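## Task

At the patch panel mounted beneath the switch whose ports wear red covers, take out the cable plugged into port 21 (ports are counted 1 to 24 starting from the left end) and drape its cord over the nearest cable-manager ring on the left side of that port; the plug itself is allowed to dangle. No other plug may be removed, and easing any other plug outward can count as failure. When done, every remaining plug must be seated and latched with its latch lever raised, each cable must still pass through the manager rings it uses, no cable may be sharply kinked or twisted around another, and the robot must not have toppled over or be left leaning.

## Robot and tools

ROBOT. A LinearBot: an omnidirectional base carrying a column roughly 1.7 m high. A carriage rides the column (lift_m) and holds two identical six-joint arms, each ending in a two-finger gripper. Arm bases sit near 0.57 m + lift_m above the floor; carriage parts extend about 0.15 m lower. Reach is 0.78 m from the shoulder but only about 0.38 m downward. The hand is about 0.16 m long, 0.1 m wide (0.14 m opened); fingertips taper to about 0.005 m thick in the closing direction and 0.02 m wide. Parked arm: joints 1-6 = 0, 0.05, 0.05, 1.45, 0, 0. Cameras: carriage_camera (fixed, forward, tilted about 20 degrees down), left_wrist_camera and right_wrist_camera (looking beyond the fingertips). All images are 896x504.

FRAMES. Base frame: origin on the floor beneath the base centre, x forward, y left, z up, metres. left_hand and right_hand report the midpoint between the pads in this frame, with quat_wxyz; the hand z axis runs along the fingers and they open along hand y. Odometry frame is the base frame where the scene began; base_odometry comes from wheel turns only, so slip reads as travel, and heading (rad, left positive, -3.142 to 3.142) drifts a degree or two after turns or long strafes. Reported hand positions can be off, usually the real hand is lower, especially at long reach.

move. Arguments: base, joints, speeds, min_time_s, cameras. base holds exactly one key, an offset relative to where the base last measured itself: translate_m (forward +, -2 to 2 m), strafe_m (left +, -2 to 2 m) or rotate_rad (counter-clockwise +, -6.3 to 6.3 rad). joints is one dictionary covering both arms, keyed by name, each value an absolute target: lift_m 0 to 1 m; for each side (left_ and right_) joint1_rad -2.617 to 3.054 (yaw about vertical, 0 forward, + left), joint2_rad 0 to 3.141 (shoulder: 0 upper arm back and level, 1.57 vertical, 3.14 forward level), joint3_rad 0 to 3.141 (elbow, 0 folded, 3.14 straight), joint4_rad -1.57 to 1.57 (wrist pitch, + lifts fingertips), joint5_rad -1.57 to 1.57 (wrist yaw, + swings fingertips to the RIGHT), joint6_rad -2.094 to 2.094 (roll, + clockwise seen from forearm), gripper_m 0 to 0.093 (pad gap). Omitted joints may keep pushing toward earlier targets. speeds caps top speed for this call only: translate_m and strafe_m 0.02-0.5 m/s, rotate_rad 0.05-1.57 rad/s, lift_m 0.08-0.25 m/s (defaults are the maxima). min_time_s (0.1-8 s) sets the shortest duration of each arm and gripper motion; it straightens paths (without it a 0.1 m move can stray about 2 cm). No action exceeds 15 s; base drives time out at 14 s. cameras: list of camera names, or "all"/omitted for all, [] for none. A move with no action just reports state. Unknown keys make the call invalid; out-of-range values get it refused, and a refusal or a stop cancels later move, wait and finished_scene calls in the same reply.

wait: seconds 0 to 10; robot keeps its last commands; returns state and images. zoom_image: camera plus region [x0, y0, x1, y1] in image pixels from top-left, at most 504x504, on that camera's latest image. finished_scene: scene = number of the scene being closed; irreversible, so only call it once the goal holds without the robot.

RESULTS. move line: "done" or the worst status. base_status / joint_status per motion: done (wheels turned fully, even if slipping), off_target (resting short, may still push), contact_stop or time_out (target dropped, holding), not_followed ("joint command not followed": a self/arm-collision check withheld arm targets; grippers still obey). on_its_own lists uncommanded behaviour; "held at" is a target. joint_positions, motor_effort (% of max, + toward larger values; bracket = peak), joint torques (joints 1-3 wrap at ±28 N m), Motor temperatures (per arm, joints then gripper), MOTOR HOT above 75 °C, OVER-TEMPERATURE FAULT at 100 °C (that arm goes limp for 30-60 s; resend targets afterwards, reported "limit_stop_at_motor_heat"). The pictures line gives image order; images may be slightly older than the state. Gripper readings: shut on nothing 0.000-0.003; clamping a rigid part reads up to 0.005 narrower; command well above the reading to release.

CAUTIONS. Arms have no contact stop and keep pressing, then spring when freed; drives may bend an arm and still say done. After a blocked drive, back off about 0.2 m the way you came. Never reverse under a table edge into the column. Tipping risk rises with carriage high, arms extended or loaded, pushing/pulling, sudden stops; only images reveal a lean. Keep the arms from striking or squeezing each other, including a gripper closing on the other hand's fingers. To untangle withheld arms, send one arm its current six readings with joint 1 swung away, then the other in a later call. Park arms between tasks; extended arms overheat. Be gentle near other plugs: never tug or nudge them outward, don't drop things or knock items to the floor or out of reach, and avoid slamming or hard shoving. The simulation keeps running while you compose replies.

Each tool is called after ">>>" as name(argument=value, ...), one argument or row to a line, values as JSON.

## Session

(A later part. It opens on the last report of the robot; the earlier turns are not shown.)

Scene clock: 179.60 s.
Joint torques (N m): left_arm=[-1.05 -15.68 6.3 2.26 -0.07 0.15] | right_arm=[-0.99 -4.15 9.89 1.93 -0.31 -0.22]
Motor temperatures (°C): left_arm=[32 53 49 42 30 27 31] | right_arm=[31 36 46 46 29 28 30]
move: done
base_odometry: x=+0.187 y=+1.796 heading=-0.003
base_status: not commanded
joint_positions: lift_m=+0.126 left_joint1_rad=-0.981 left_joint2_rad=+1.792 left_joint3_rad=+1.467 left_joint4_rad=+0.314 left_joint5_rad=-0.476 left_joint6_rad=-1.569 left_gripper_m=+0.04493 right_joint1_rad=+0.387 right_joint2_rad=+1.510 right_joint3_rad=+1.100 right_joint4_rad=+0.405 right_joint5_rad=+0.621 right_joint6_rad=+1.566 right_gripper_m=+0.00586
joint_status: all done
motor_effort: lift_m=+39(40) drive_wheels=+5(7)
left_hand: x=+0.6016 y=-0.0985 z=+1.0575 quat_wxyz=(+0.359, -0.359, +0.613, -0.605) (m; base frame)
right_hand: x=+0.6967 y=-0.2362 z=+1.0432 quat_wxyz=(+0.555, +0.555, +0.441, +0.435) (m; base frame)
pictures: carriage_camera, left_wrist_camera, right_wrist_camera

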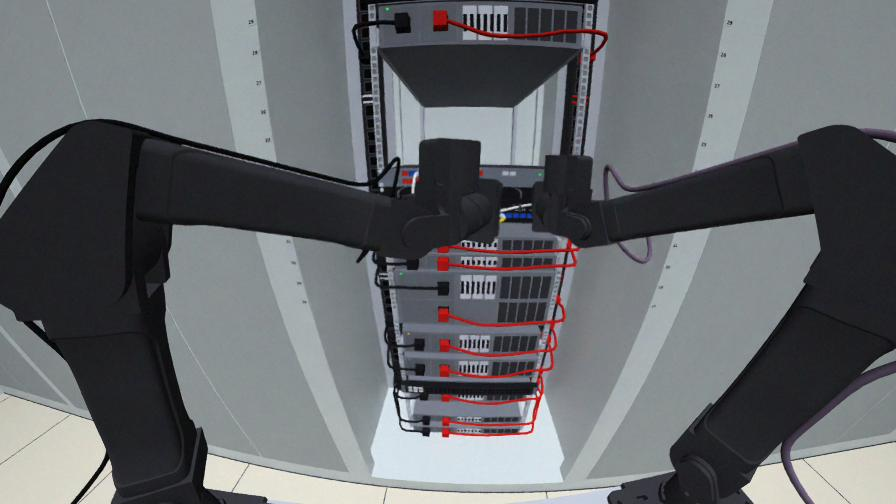

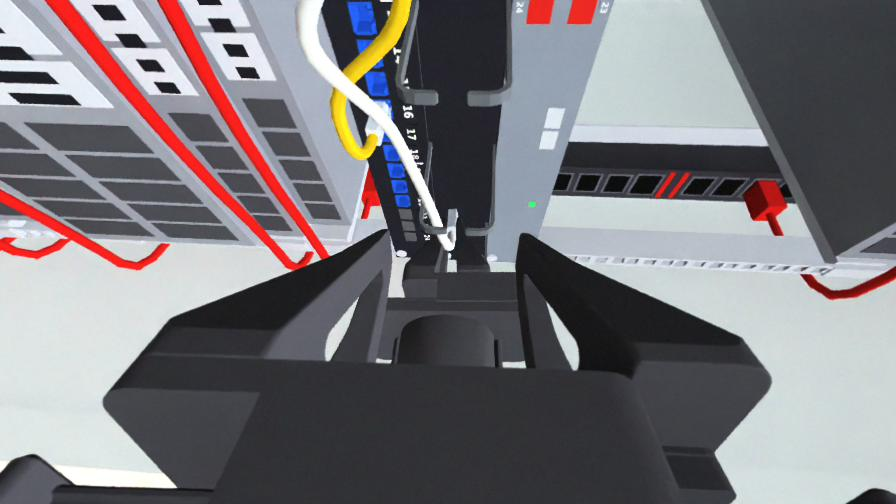

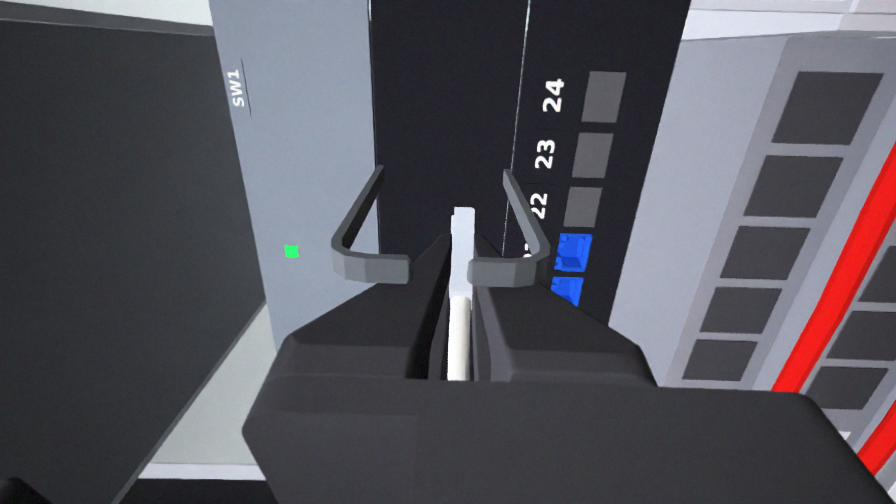

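>>> move(
  joints={"lift_m":0.111},
  speeds={"lift_m":0.08},
)

>>> zoom_image(
  camera="left_wrist_camera",
  region=[350, 120, 550, 320],
)

>>> zoom_image(
  camera="carriage_camera",
  region=[490, 165, 550, 225],
)

Scene clock: 181.17 s.
Joint torques (N m): left_arm=[-1.1 -14.8 6.94 2.17 -0.08 0.17] | right_arm=[-1.07 -4.04 9.16 1.48 -0.34 -0.22]
move: done
base_odometry: x=+0.187 y=+1.796 heading=-0.003
base_status: not commanded
joint_positions: lift_m=+0.111 left_joint1_rad=-0.981 left_joint2_rad=+1.784 left_joint3_rad=+1.462 left_joint4_rad=+0.319 left_joint5_rad=-0.477 left_joint6_rad=-1.569 left_gripper_m=+0.04493 right_joint1_rad=+0.388 right_joint2_rad=+1.510 right_joint3_rad=+1.109 right_joint4_rad=+0.441 right_joint5_rad=+0.623 right_joint6_rad=+1.566 right_gripper_m=+0.00586
joint_status: all done
motor_effort: lift_m=+38(39) drive_wheels=+6(6)
left_hand: x=+0.6006 y=-0.0968 z=+1.0453 quat_wxyz=(+0.360, -0.359, +0.610, -0.607) (m; base frame)
right_hand: x=+0.6967 y=-0.2360 z=+1.0403 quat_wxyz=(+0.560, +0.550, +0.426, +0.450) (m; base frame)
pictures: carriage_camera, left_wrist_camera, right_wrist_camera

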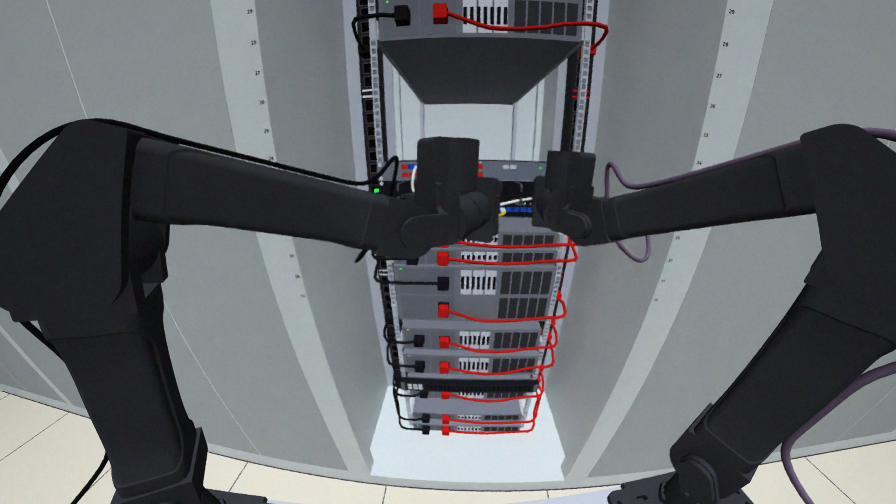

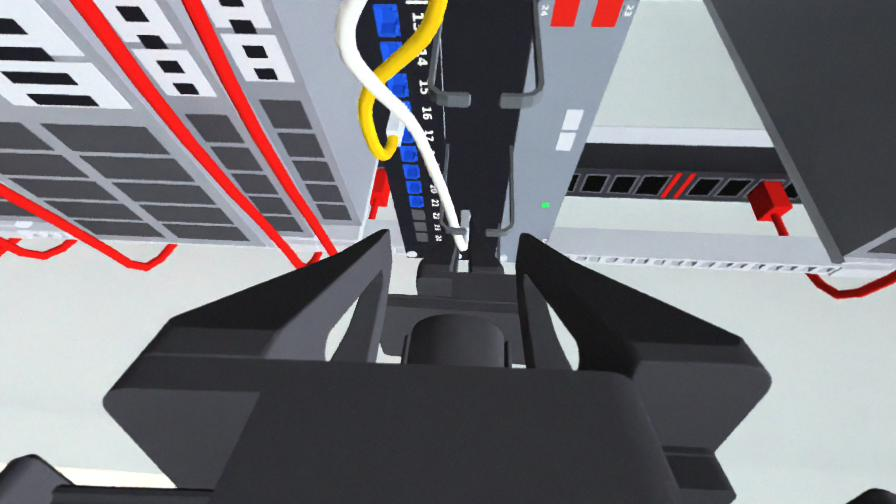

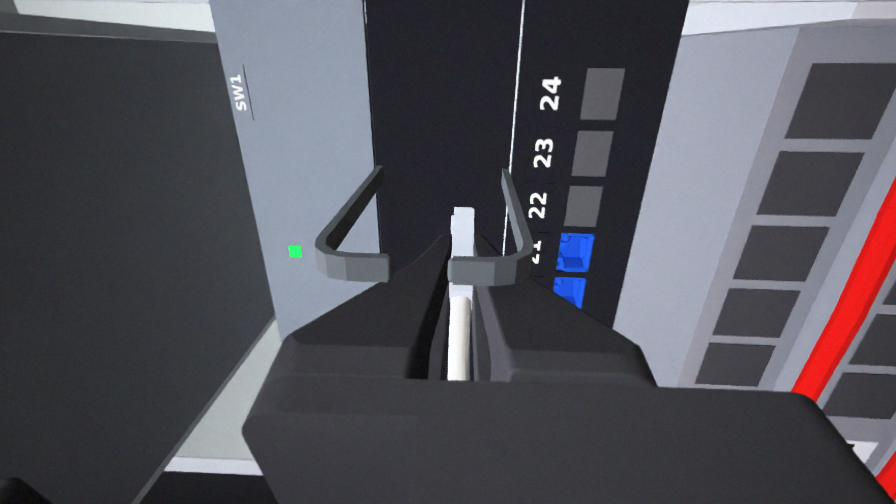

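Scaled by 2.520 from the camera's 896x504 image, which has a finer 1280x720 frame.

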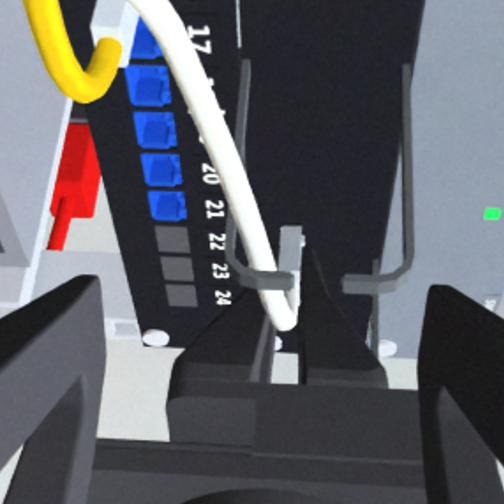

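Scaled by 8.400 from the camera's 896x504 image, which has a finer 1280x720 frame.

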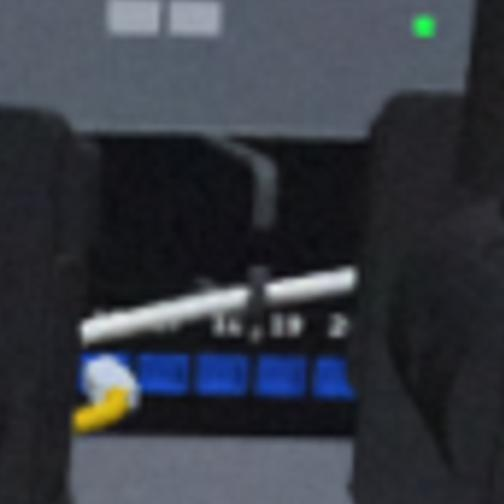

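>>> move(
  joints={"lift_m":0.122},
  base={"strafe_m":0.012},
  speeds={"lift_m":0.08,"strafe_m":0.02},
)

>>> zoom_image(
  camera="left_wrist_camera",
  region=[350, 120, 550, 320],
)

Scene clock: 182.60 s.
Joint torques (N m): left_arm=[-1.02 -13.89 6.82 2.12 -0.11 0.13] | right_arm=[-0.32 -4.45 9.14 1.85 -0.57 -0.22]
move: done
base_odometry: x=+0.187 y=+1.807 heading=-0.004
base_status: done
joint_positions: lift_m=+0.122 left_joint1_rad=-0.981 left_joint2_rad=+1.776 left_joint3_rad=+1.461 left_joint4_rad=+0.322 left_joint5_rad=-0.478 left_joint6_rad=-1.569 left_gripper_m=+0.04493 right_joint1_rad=+0.382 right_joint2_rad=+1.513 right_joint3_rad=+1.109 right_joint4_rad=+0.410 right_joint5_rad=+0.649 right_joint6_rad=+1.566 right_gripper_m=+0.00586
joint_status: all done
motor_effort: lift_m=+39(46) drive_wheels=+4(13)
left_hand: x=+0.5996 y=-0.0952 z=+1.0608 quat_wxyz=(+0.360, -0.359, +0.607, -0.611) (m; base frame)
right_hand: x=+0.6969 y=-0.2431 z=+1.0429 quat_wxyz=(+0.564, +0.561, +0.428, +0.429) (m; base frame)
pictures: carriage_camera, left_wrist_camera, right_wrist_camera

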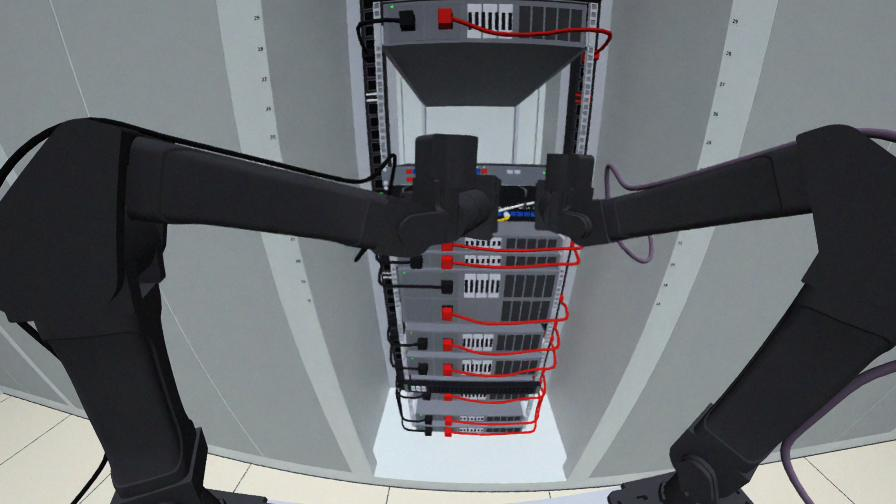

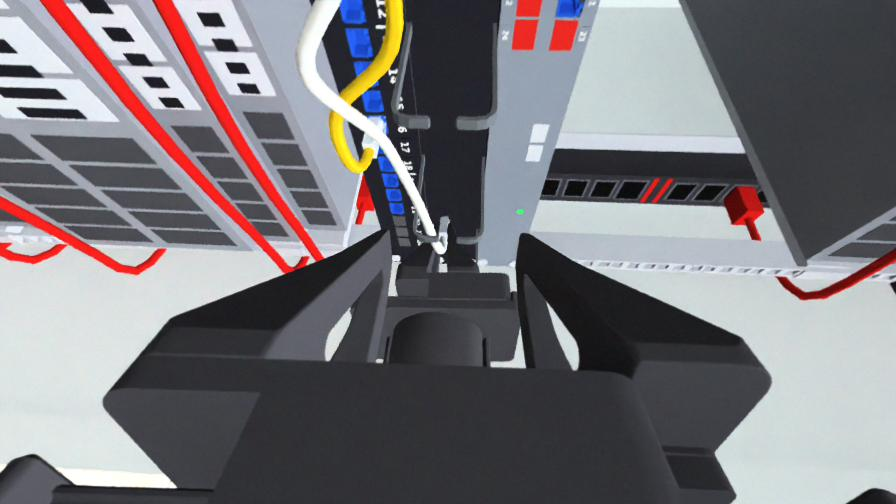

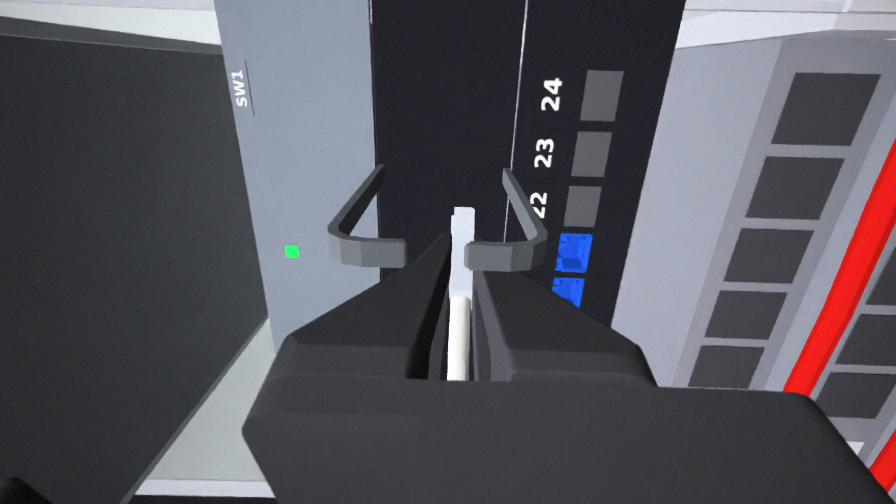

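Scaled by 2.520 from the camera's 896x504 image, which has a finer 1280x720 frame.

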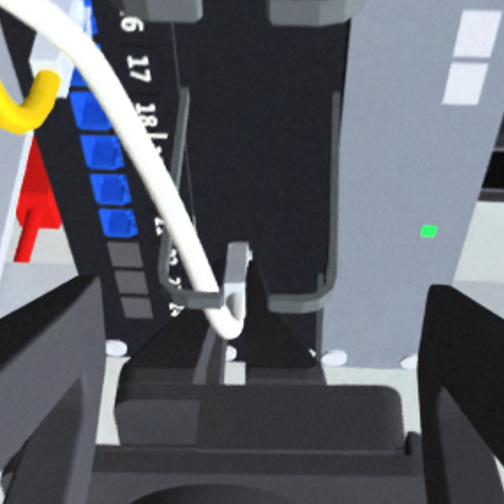

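>>> move(
  joints={"right_gripper_m":0.03},
  min_time_s=3,
)

>>> zoom_image(
  camera="left_wrist_camera",
  region=[350, 120, 550, 320],
)

>>> zoom_image(
  camera="carriage_camera",
  region=[490, 165, 550, 225],
)

Scene clock: 186.07 s.
Joint torques (N m): left_arm=[-1.22 -13.85 6.97 2.14 -0.06 0.13] | right_arm=[-0.29 -6.12 9.17 1.88 -0.06 -0.22]
move: done
base_odometry: x=+0.187 y=+1.807 heading=-0.004
base_status: not commanded
joint_positions: lift_m=+0.122 left_joint1_rad=-0.981 left_joint2_rad=+1.776 left_joint3_rad=+1.461 left_joint4_rad=+0.322 left_joint5_rad=-0.478 left_joint6_rad=-1.569 left_gripper_m=+0.04493 right_joint1_rad=+0.380 right_joint2_rad=+1.529 right_joint3_rad=+1.109 right_joint4_rad=+0.411 right_joint5_rad=+0.597 right_joint6_rad=+1.566 right_gripper_m=+0.02995
joint_status: all done
motor_effort: lift_m=+39(39) drive_wheels=+5(6)
left_hand: x=+0.5996 y=-0.0952 z=+1.0608 quat_wxyz=(+0.360, -0.359, +0.607, -0.611) (m; base frame)
right_hand: x=+0.7025 y=-0.2339 z=+1.0360 quat_wxyz=(+0.551, +0.551, +0.447, +0.439) (m; base frame)
pictures: carriage_camera, left_wrist_camera, right_wrist_camera

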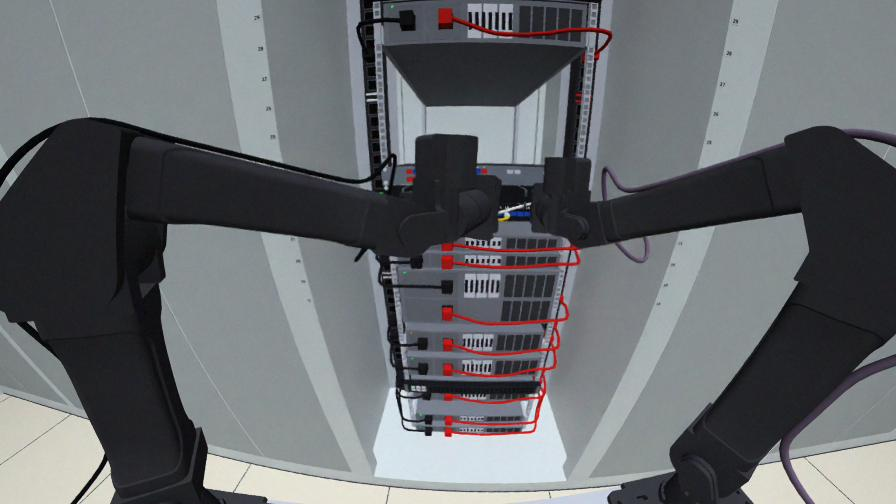

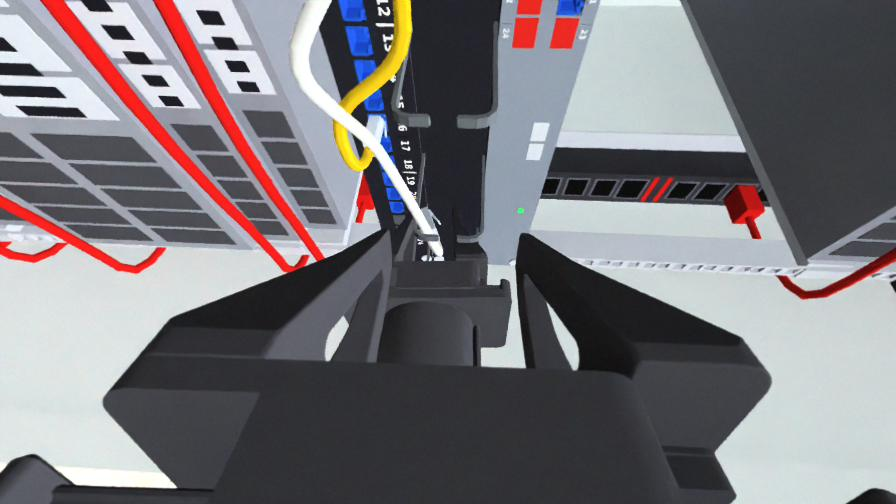

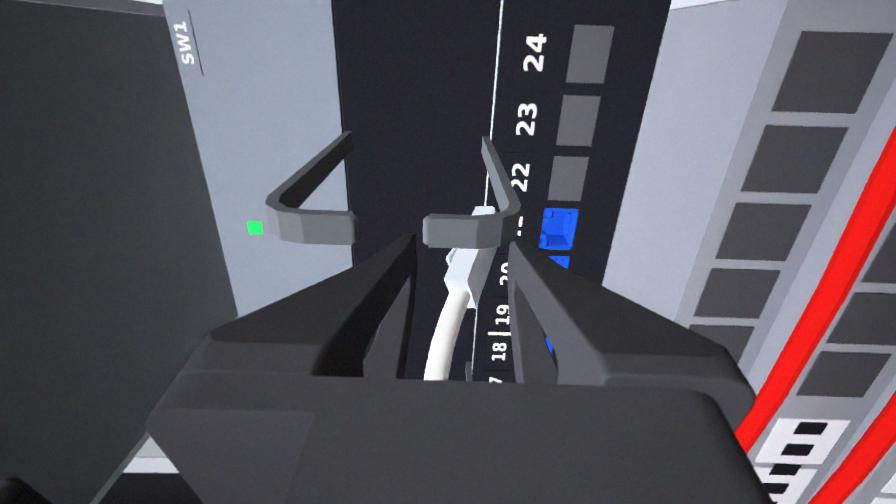

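Scaled by 2.520 from the camera's 896x504 image, which has a finer 1280x720 frame.

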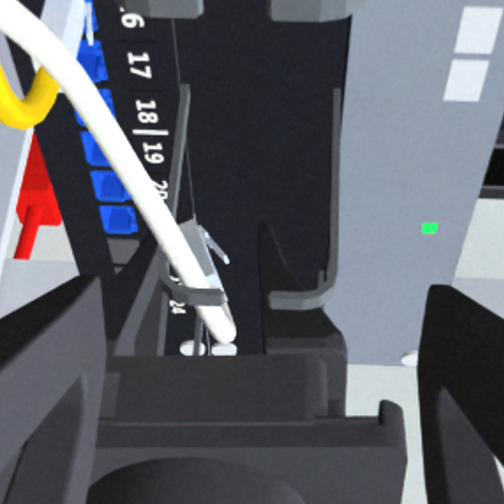

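Scaled by 8.400 from the camera's 896x504 image, which has a finer 1280x720 frame.

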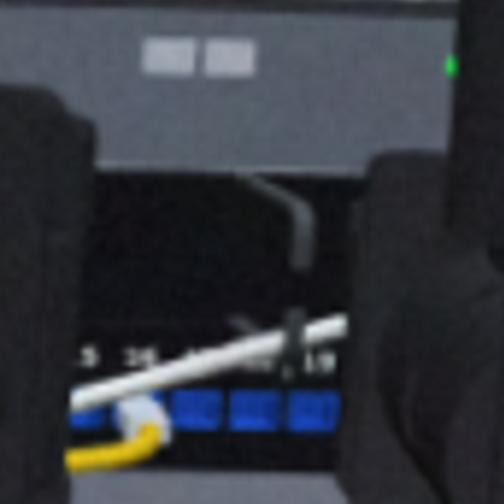

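>>> move(
  base={"translate_m":-0.05},
  speeds={"translate_m":0.03},
)

>>> zoom_image(
  camera="left_wrist_camera",
  region=[350, 120, 550, 320],
)

>>> zoom_image(
  camera="carriage_camera",
  region=[490, 165, 550, 225],
)

Scene clock: 188.50 s.
Joint torques (N m): left_arm=[-0.87 -13.96 6.82 2.18 -0.07 0.15] | right_arm=[-0.27 -6.65 9.14 1.94 -0.04 -0.22]
move: done
base_odometry: x=+0.137 y=+1.808 heading=-0.003
base_status: done
joint_positions: lift_m=+0.122 left_joint1_rad=-0.984 left_joint2_rad=+1.776 left_joint3_rad=+1.461 left_joint4_rad=+0.322 left_joint5_rad=-0.478 left_joint6_rad=-1.569 left_gripper_m=+0.04493 right_joint1_rad=+0.379 right_joint2_rad=+1.535 right_joint3_rad=+1.109 right_joint4_rad=+0.408 right_joint5_rad=+0.595 right_joint6_rad=+1.566 right_gripper_m=+0.02995
joint_status: not commanded
motor_effort: lift_m=+39(39) drive_wheels=-1(14)
left_hand: x=+0.5986 y=-0.0961 z=+1.0607 quat_wxyz=(+0.360, -0.358, +0.607, -0.611) (m; base frame)
right_hand: x=+0.7036 y=-0.2336 z=+1.0329 quat_wxyz=(+0.550, +0.552, +0.450, +0.436) (m; base frame)
pictures: carriage_camera, left_wrist_camera, right_wrist_camera

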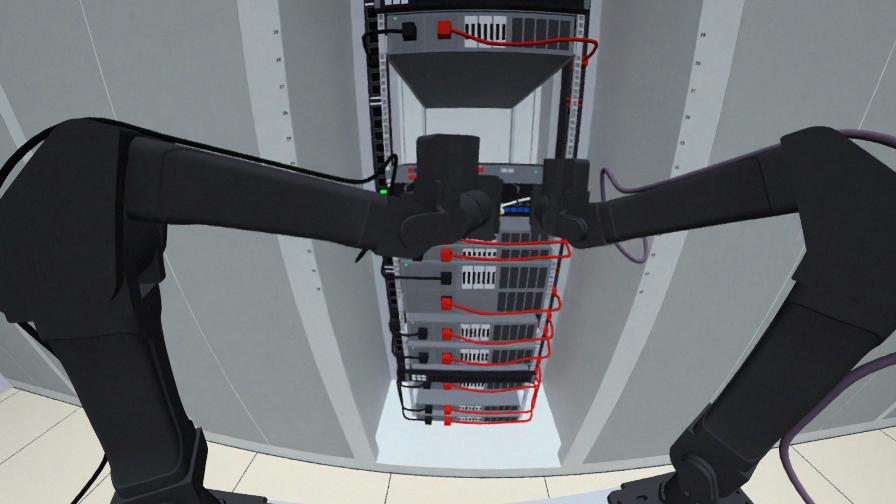

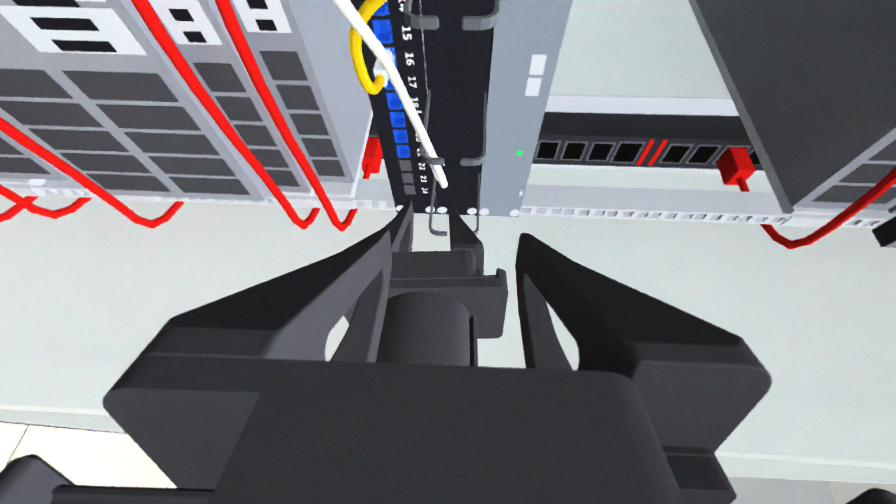

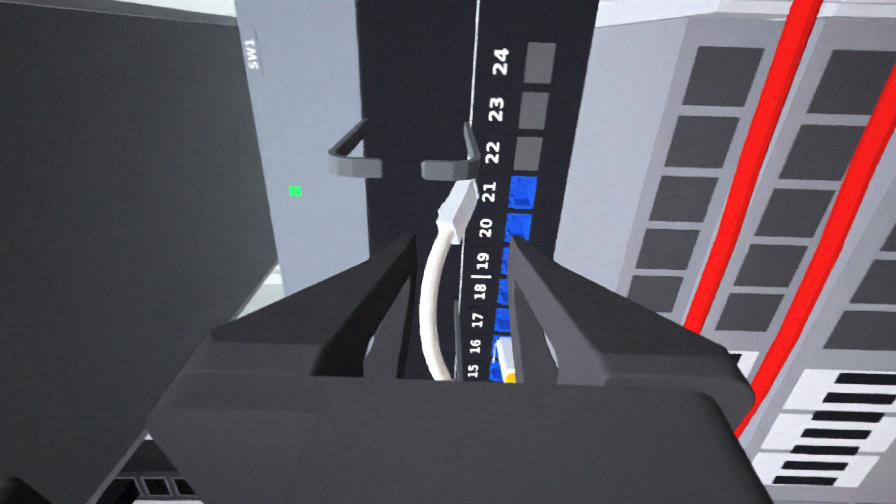

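Scaled by 2.520 from the camera's 896x504 image, which has a finer 1280x720 frame.

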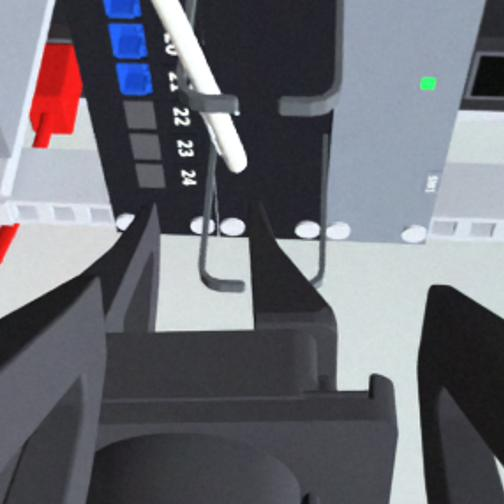

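Scaled by 8.400 from the camera's 896x504 image, which has a finer 1280x720 frame.

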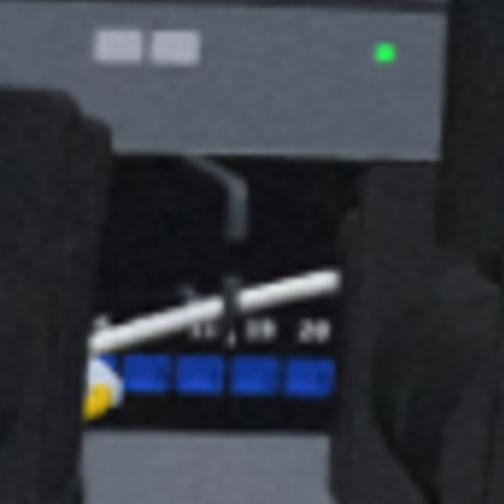

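>>> move(
  base={"translate_m":-0.3},
  speeds={"translate_m":0.12},
)

>>> zoom_image(
  camera="right_wrist_camera",
  region=[300, 20, 650, 260],
)

>>> move(
  joints={"left_joint1_rad":0,"left_joint2_rad":0.05,"left_joint3_rad":0.05,"left_joint4_rad":1.45,"left_joint5_rad":0,"left_joint6_rad":0,"right_joint1_rad":0,"right_joint2_rad":0.05,"right_joint3_rad":0.05,"right_joint4_rad":1.45,"right_joint5_rad":0,"right_joint6_rad":0},
  min_time_s=3,
)

>>> zoom_image(
  camera="carriage_camera",
  region=[380, 140, 570, 250],
)

Scene clock: 192.23 s.
Joint torques (N m): left_arm=[-0.72 -13.93 6.87 2.15 -0.03 0.16] | right_arm=[-0.18 -6.78 9.07 1.91 -0.04 -0.22]
Motor temperatures (°C): left_arm=[32 55 48 43 30 27 31] | right_arm=[31 36 48 45 29 28 29]
move: done
base_odometry: x=-0.163 y=+1.809 heading=-0.003
base_status: done
joint_positions: lift_m=+0.122 left_joint1_rad=-0.986 left_joint2_rad=+1.776 left_joint3_rad=+1.461 left_joint4_rad=+0.322 left_joint5_rad=-0.480 left_joint6_rad=-1.569 left_gripper_m=+0.04493 right_joint1_rad=+0.379 right_joint2_rad=+1.535 right_joint3_rad=+1.109 right_joint4_rad=+0.407 right_joint5_rad=+0.595 right_joint6_rad=+1.566 right_gripper_m=+0.02995
joint_status: not commanded
motor_effort: lift_m=+39(39) drive_wheels=-3(8)
left_hand: x=+0.5979 y=-0.0965 z=+1.0607 quat_wxyz=(+0.360, -0.358, +0.607, -0.611) (m; base frame)
right_hand: x=+0.7038 y=-0.2334 z=+1.0324 quat_wxyz=(+0.550, +0.552, +0.451, +0.436) (m; base frame)
pictures: carriage_camera, left_wrist_camera, right_wrist_camera

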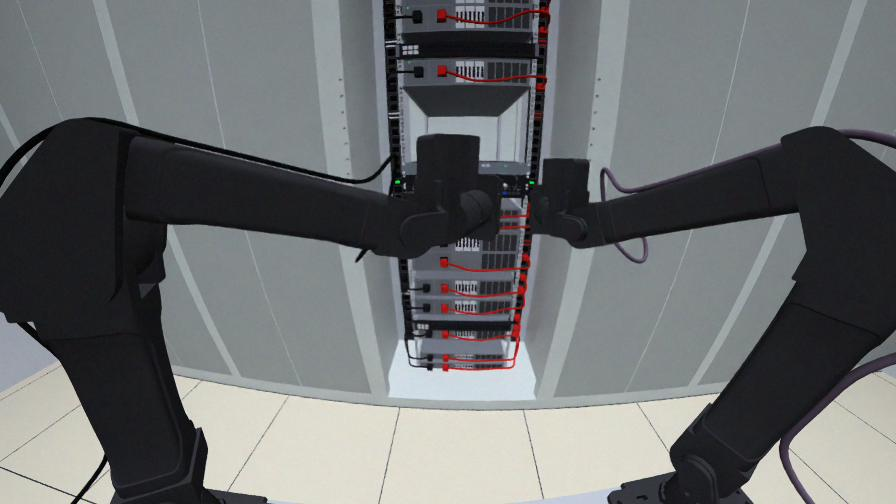

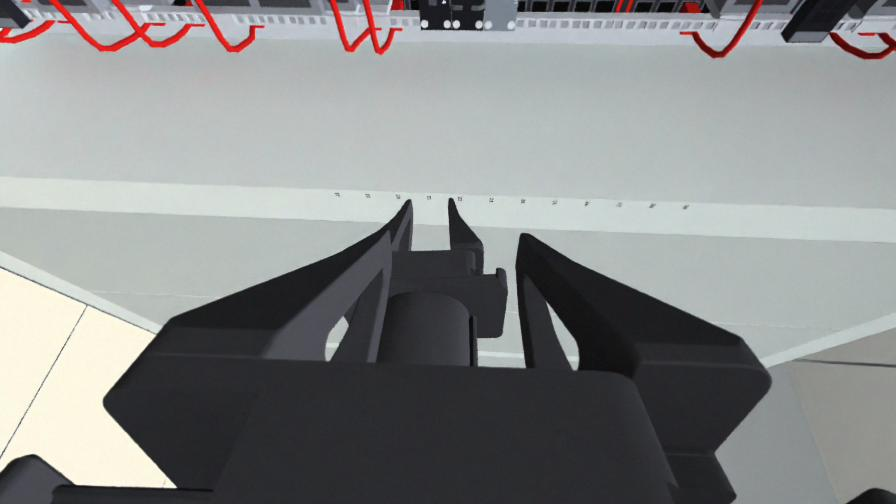

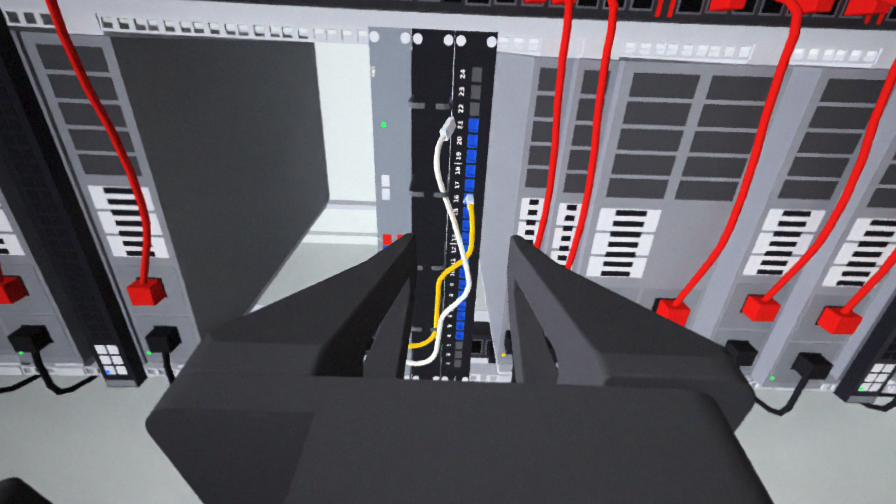

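Scaled by 1.440 from the camera's 896x504 image, which has a finer 1280x720 frame.

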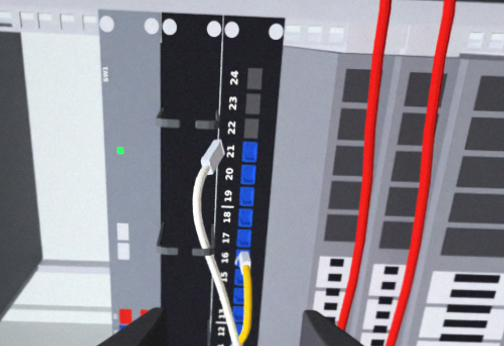

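Scene clock: 195.57 s.
Joint torques (N m): left_arm=[0.06 3.55 4.57 -0.02 0.17 0.15] | right_arm=[-0.49 2.89 5.05 -0.14 -0.06 -0.29]
move: done
base_odometry: x=-0.163 y=+1.809 heading=-0.003
base_status: not commanded
joint_positions: lift_m=+0.122 left_joint1_rad=-0.006 left_joint2_rad=+0.061 left_joint3_rad=+0.069 left_joint4_rad=+1.441 left_joint5_rad=-0.011 left_joint6_rad=-0.008 left_gripper_m=+0.04493 right_joint1_rad=+0.007 right_joint2_rad=+0.059 right_joint3_rad=+0.061 right_joint4_rad=+1.437 right_joint5_rad=+0.011 right_joint6_rad=+0.013 right_gripper_m=+0.02995
joint_status: all done
motor_effort: lift_m=+39(39) drive_wheels=-2(3)
left_hand: x=+0.2579 y=+0.3216 z=+1.1416 quat_wxyz=(+0.998, -0.006, +0.061, -0.007) (m; base frame)
right_hand: x=+0.2608 y=-0.3214 z=+1.1393 quat_wxyz=(+0.998, +0.006, +0.066, +0.010) (m; base frame)
pictures: carriage_camera, left_wrist_camera, right_wrist_camera

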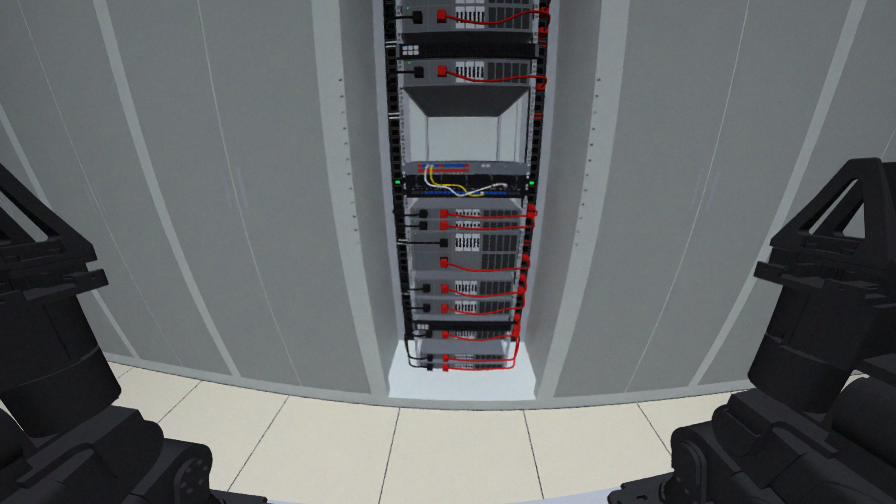

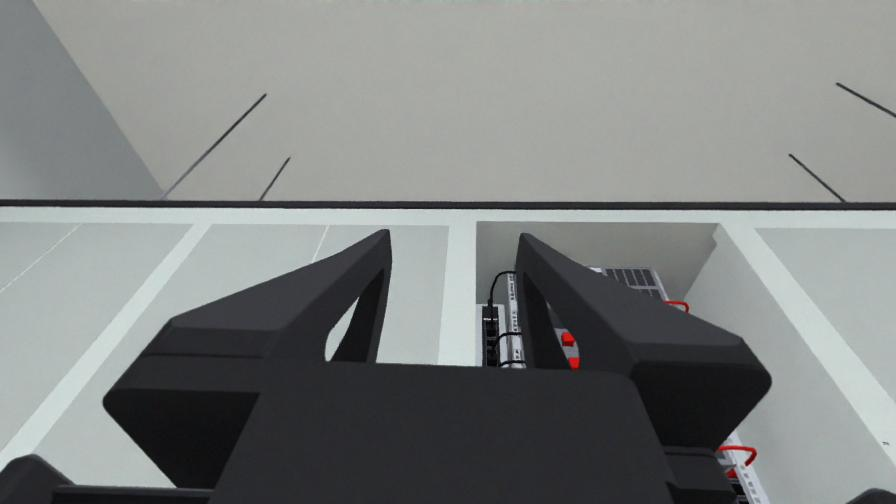

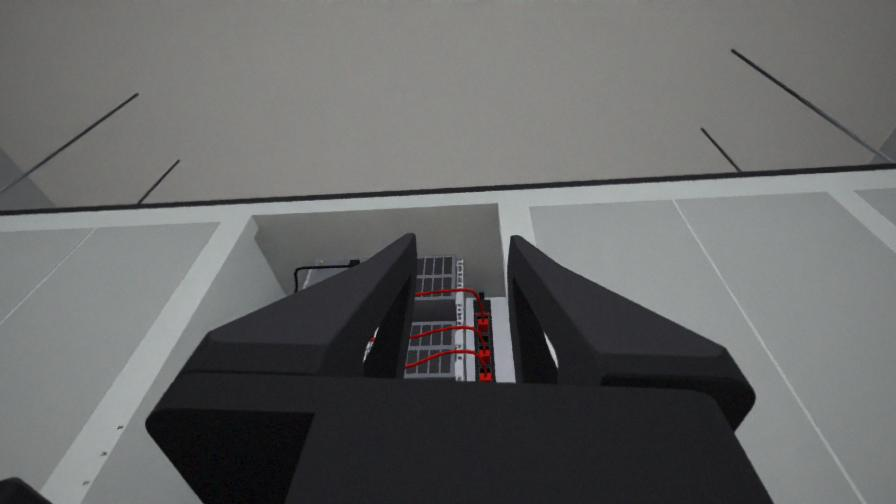

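Scaled by 2.653 from the camera's 896x504 image, which has a finer 1280x720 frame.

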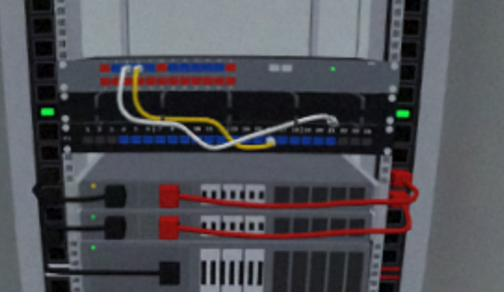

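>>> zoom_image(
  camera="carriage_camera",
  region=[405, 155, 475, 205],
)

>>> zoom_image(
  camera="carriage_camera",
  region=[460, 155, 530, 205],
)

Scaled by 7.200 from the camera's 896x504 image, which has a finer 1280x720 frame.

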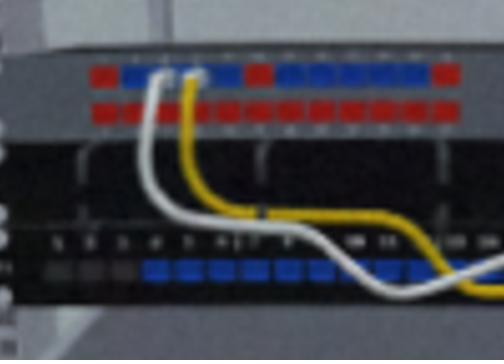

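Scaled by 7.200 from the camera's 896x504 image, which has a finer 1280x720 frame.

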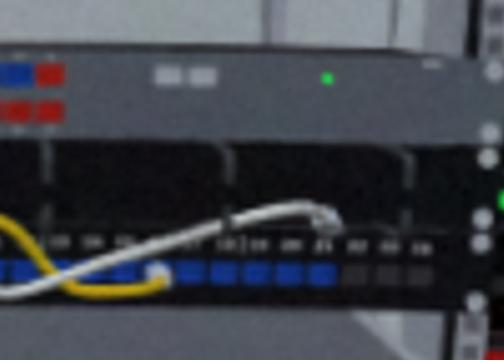

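>>> move(
  joints={"left_joint1_rad":-0.986,"left_joint2_rad":1.62,"left_joint3_rad":1.248,"left_joint4_rad":0.372,"left_joint5_rad":-0.986,"left_joint6_rad":0},
  min_time_s=2.5,
  cameras=[],
)

>>> move(
  base={"translate_m":0.26},
  speeds={"translate_m":0.12},
)

>>> zoom_image(
  camera="left_wrist_camera",
  region=[200, 0, 700, 280],
)

Scene clock: 199.37 s.
Joint torques (N m): left_arm=[-1.03 -8.27 11.44 1.82 -0.08 0.11] | right_arm=[-0.47 2.89 5.05 -0.18 -0.06 -0.3]
move: done
base_odometry: x=-0.163 y=+1.809 heading=-0.003
base_status: not commanded
joint_positions: lift_m=+0.122 left_joint1_rad=-0.981 left_joint2_rad=+1.604 left_joint3_rad=+1.215 left_joint4_rad=+0.387 left_joint5_rad=-0.973 left_joint6_rad=-0.005 left_gripper_m=+0.04494 right_joint1_rad=+0.007 right_joint2_rad=+0.059 right_joint3_rad=+0.061 right_joint4_rad=+1.439 right_joint5_rad=+0.007 right_joint6_rad=+0.012 right_gripper_m=+0.02995
joint_status: all done
motor_effort: lift_m=+39(39) drive_wheels=-2(3)
left_hand: x=+0.5948 y=+0.0256 z=+1.0457 quat_wxyz=(+0.707, +0.001, +0.707, -0.004) (m; base frame)
right_hand: x=+0.2604 y=-0.3208 z=+1.1393 quat_wxyz=(+0.998, +0.004, +0.065, +0.009) (m; base frame)
pictures: none
No camera images: "cameras" was empty.

Scene clock: 202.40 s.
Joint torques (N m): left_arm=[-1.26 -8.49 11.33 1.87 -0.08 0.16] | right_arm=[-0.49 2.89 5.04 -0.24 -0.06 -0.29]
move: done
base_odometry: x=+0.097 y=+1.808 heading=-0.003
base_status: done
joint_positions: lift_m=+0.122 left_joint1_rad=-0.982 left_joint2_rad=+1.604 left_joint3_rad=+1.215 left_joint4_rad=+0.383 left_joint5_rad=-0.977 left_joint6_rad=-0.005 left_gripper_m=+0.04494 right_joint1_rad=+0.007 right_joint2_rad=+0.059 right_joint3_rad=+0.061 right_joint4_rad=+1.443 right_joint5_rad=+0.007 right_joint6_rad=+0.012 right_gripper_m=+0.02995
joint_status: not commanded
motor_effort: lift_m=+38(39) drive_wheels=-3(11)
left_hand: x=+0.5946 y=+0.0260 z=+1.0450 quat_wxyz=(+0.706, +0.001, +0.708, -0.002) (m; base frame)
right_hand: x=+0.2594 y=-0.3208 z=+1.1394 quat_wxyz=(+0.998, +0.004, +0.063, +0.009) (m; base frame)
pictures: carriage_camera, left_wrist_camera, right_wrist_camera

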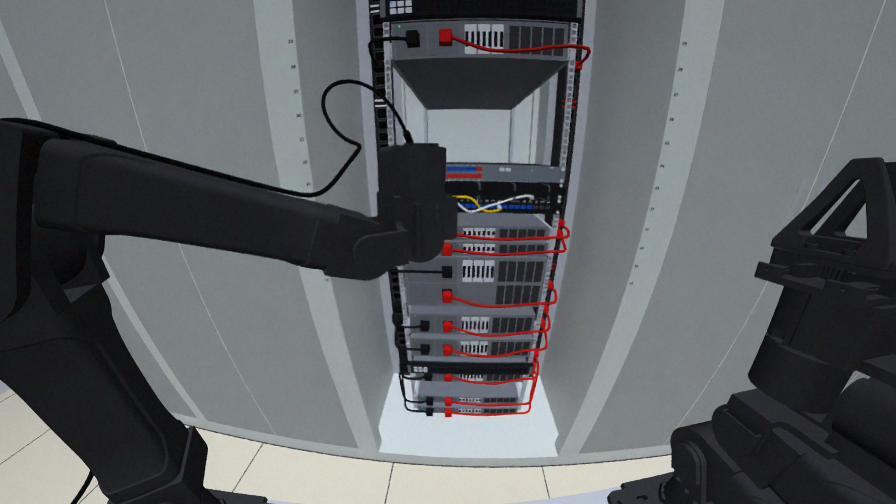

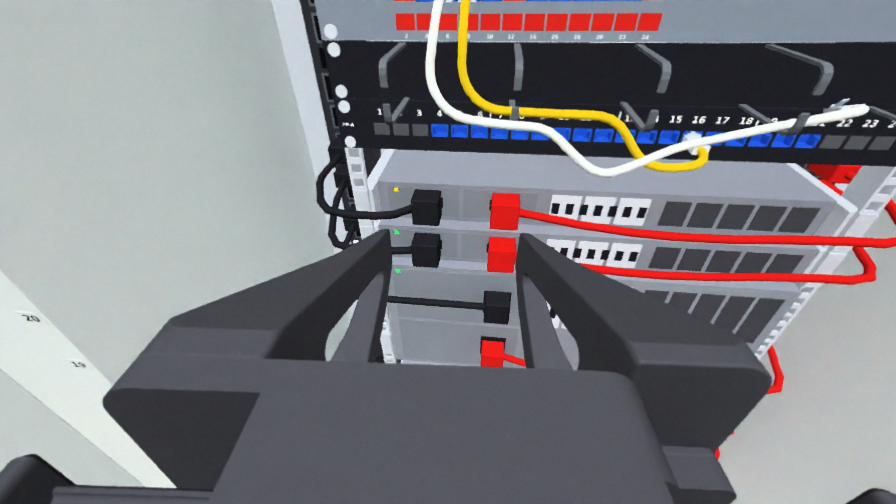

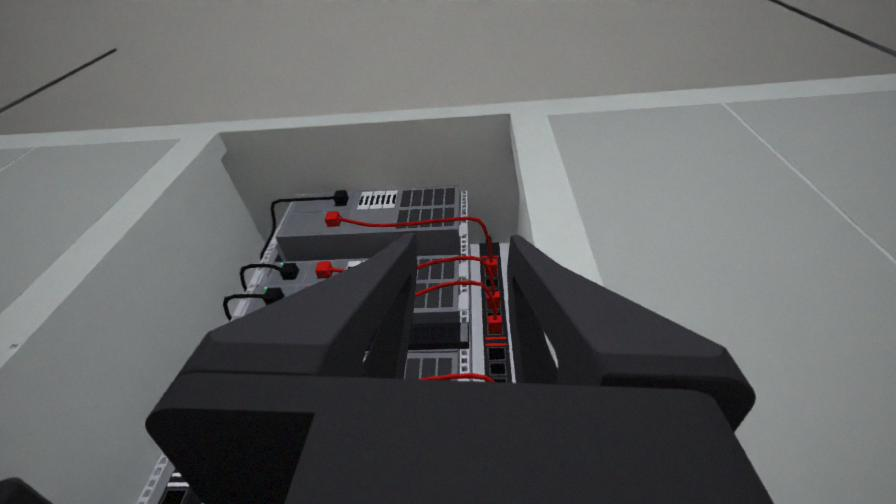

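Scaled by 1.008 from the camera's 896x504 image, which has a finer 1280x720 frame.

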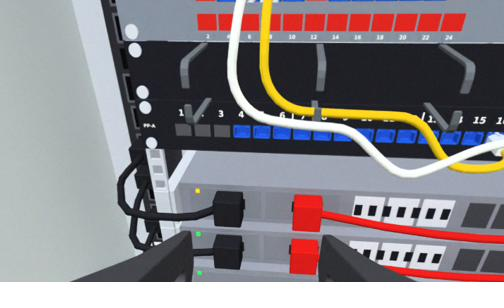

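>>> zoom_image(
  camera="left_wrist_camera",
  region=[460, 60, 580, 160],
)

>>> zoom_image(
  camera="left_wrist_camera",
  region=[600, 60, 880, 190],
)

Scaled by 4.200 from the camera's 896x504 image, which has a finer 1280x720 frame.

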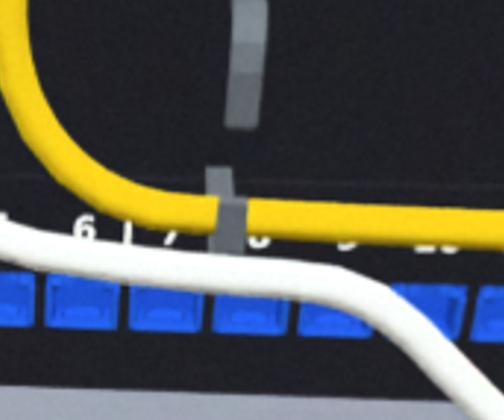

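Scaled by 1.800 from the camera's 896x504 image, which has a finer 1280x720 frame.

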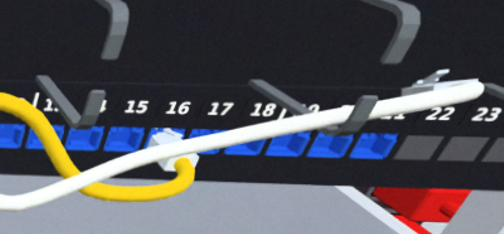

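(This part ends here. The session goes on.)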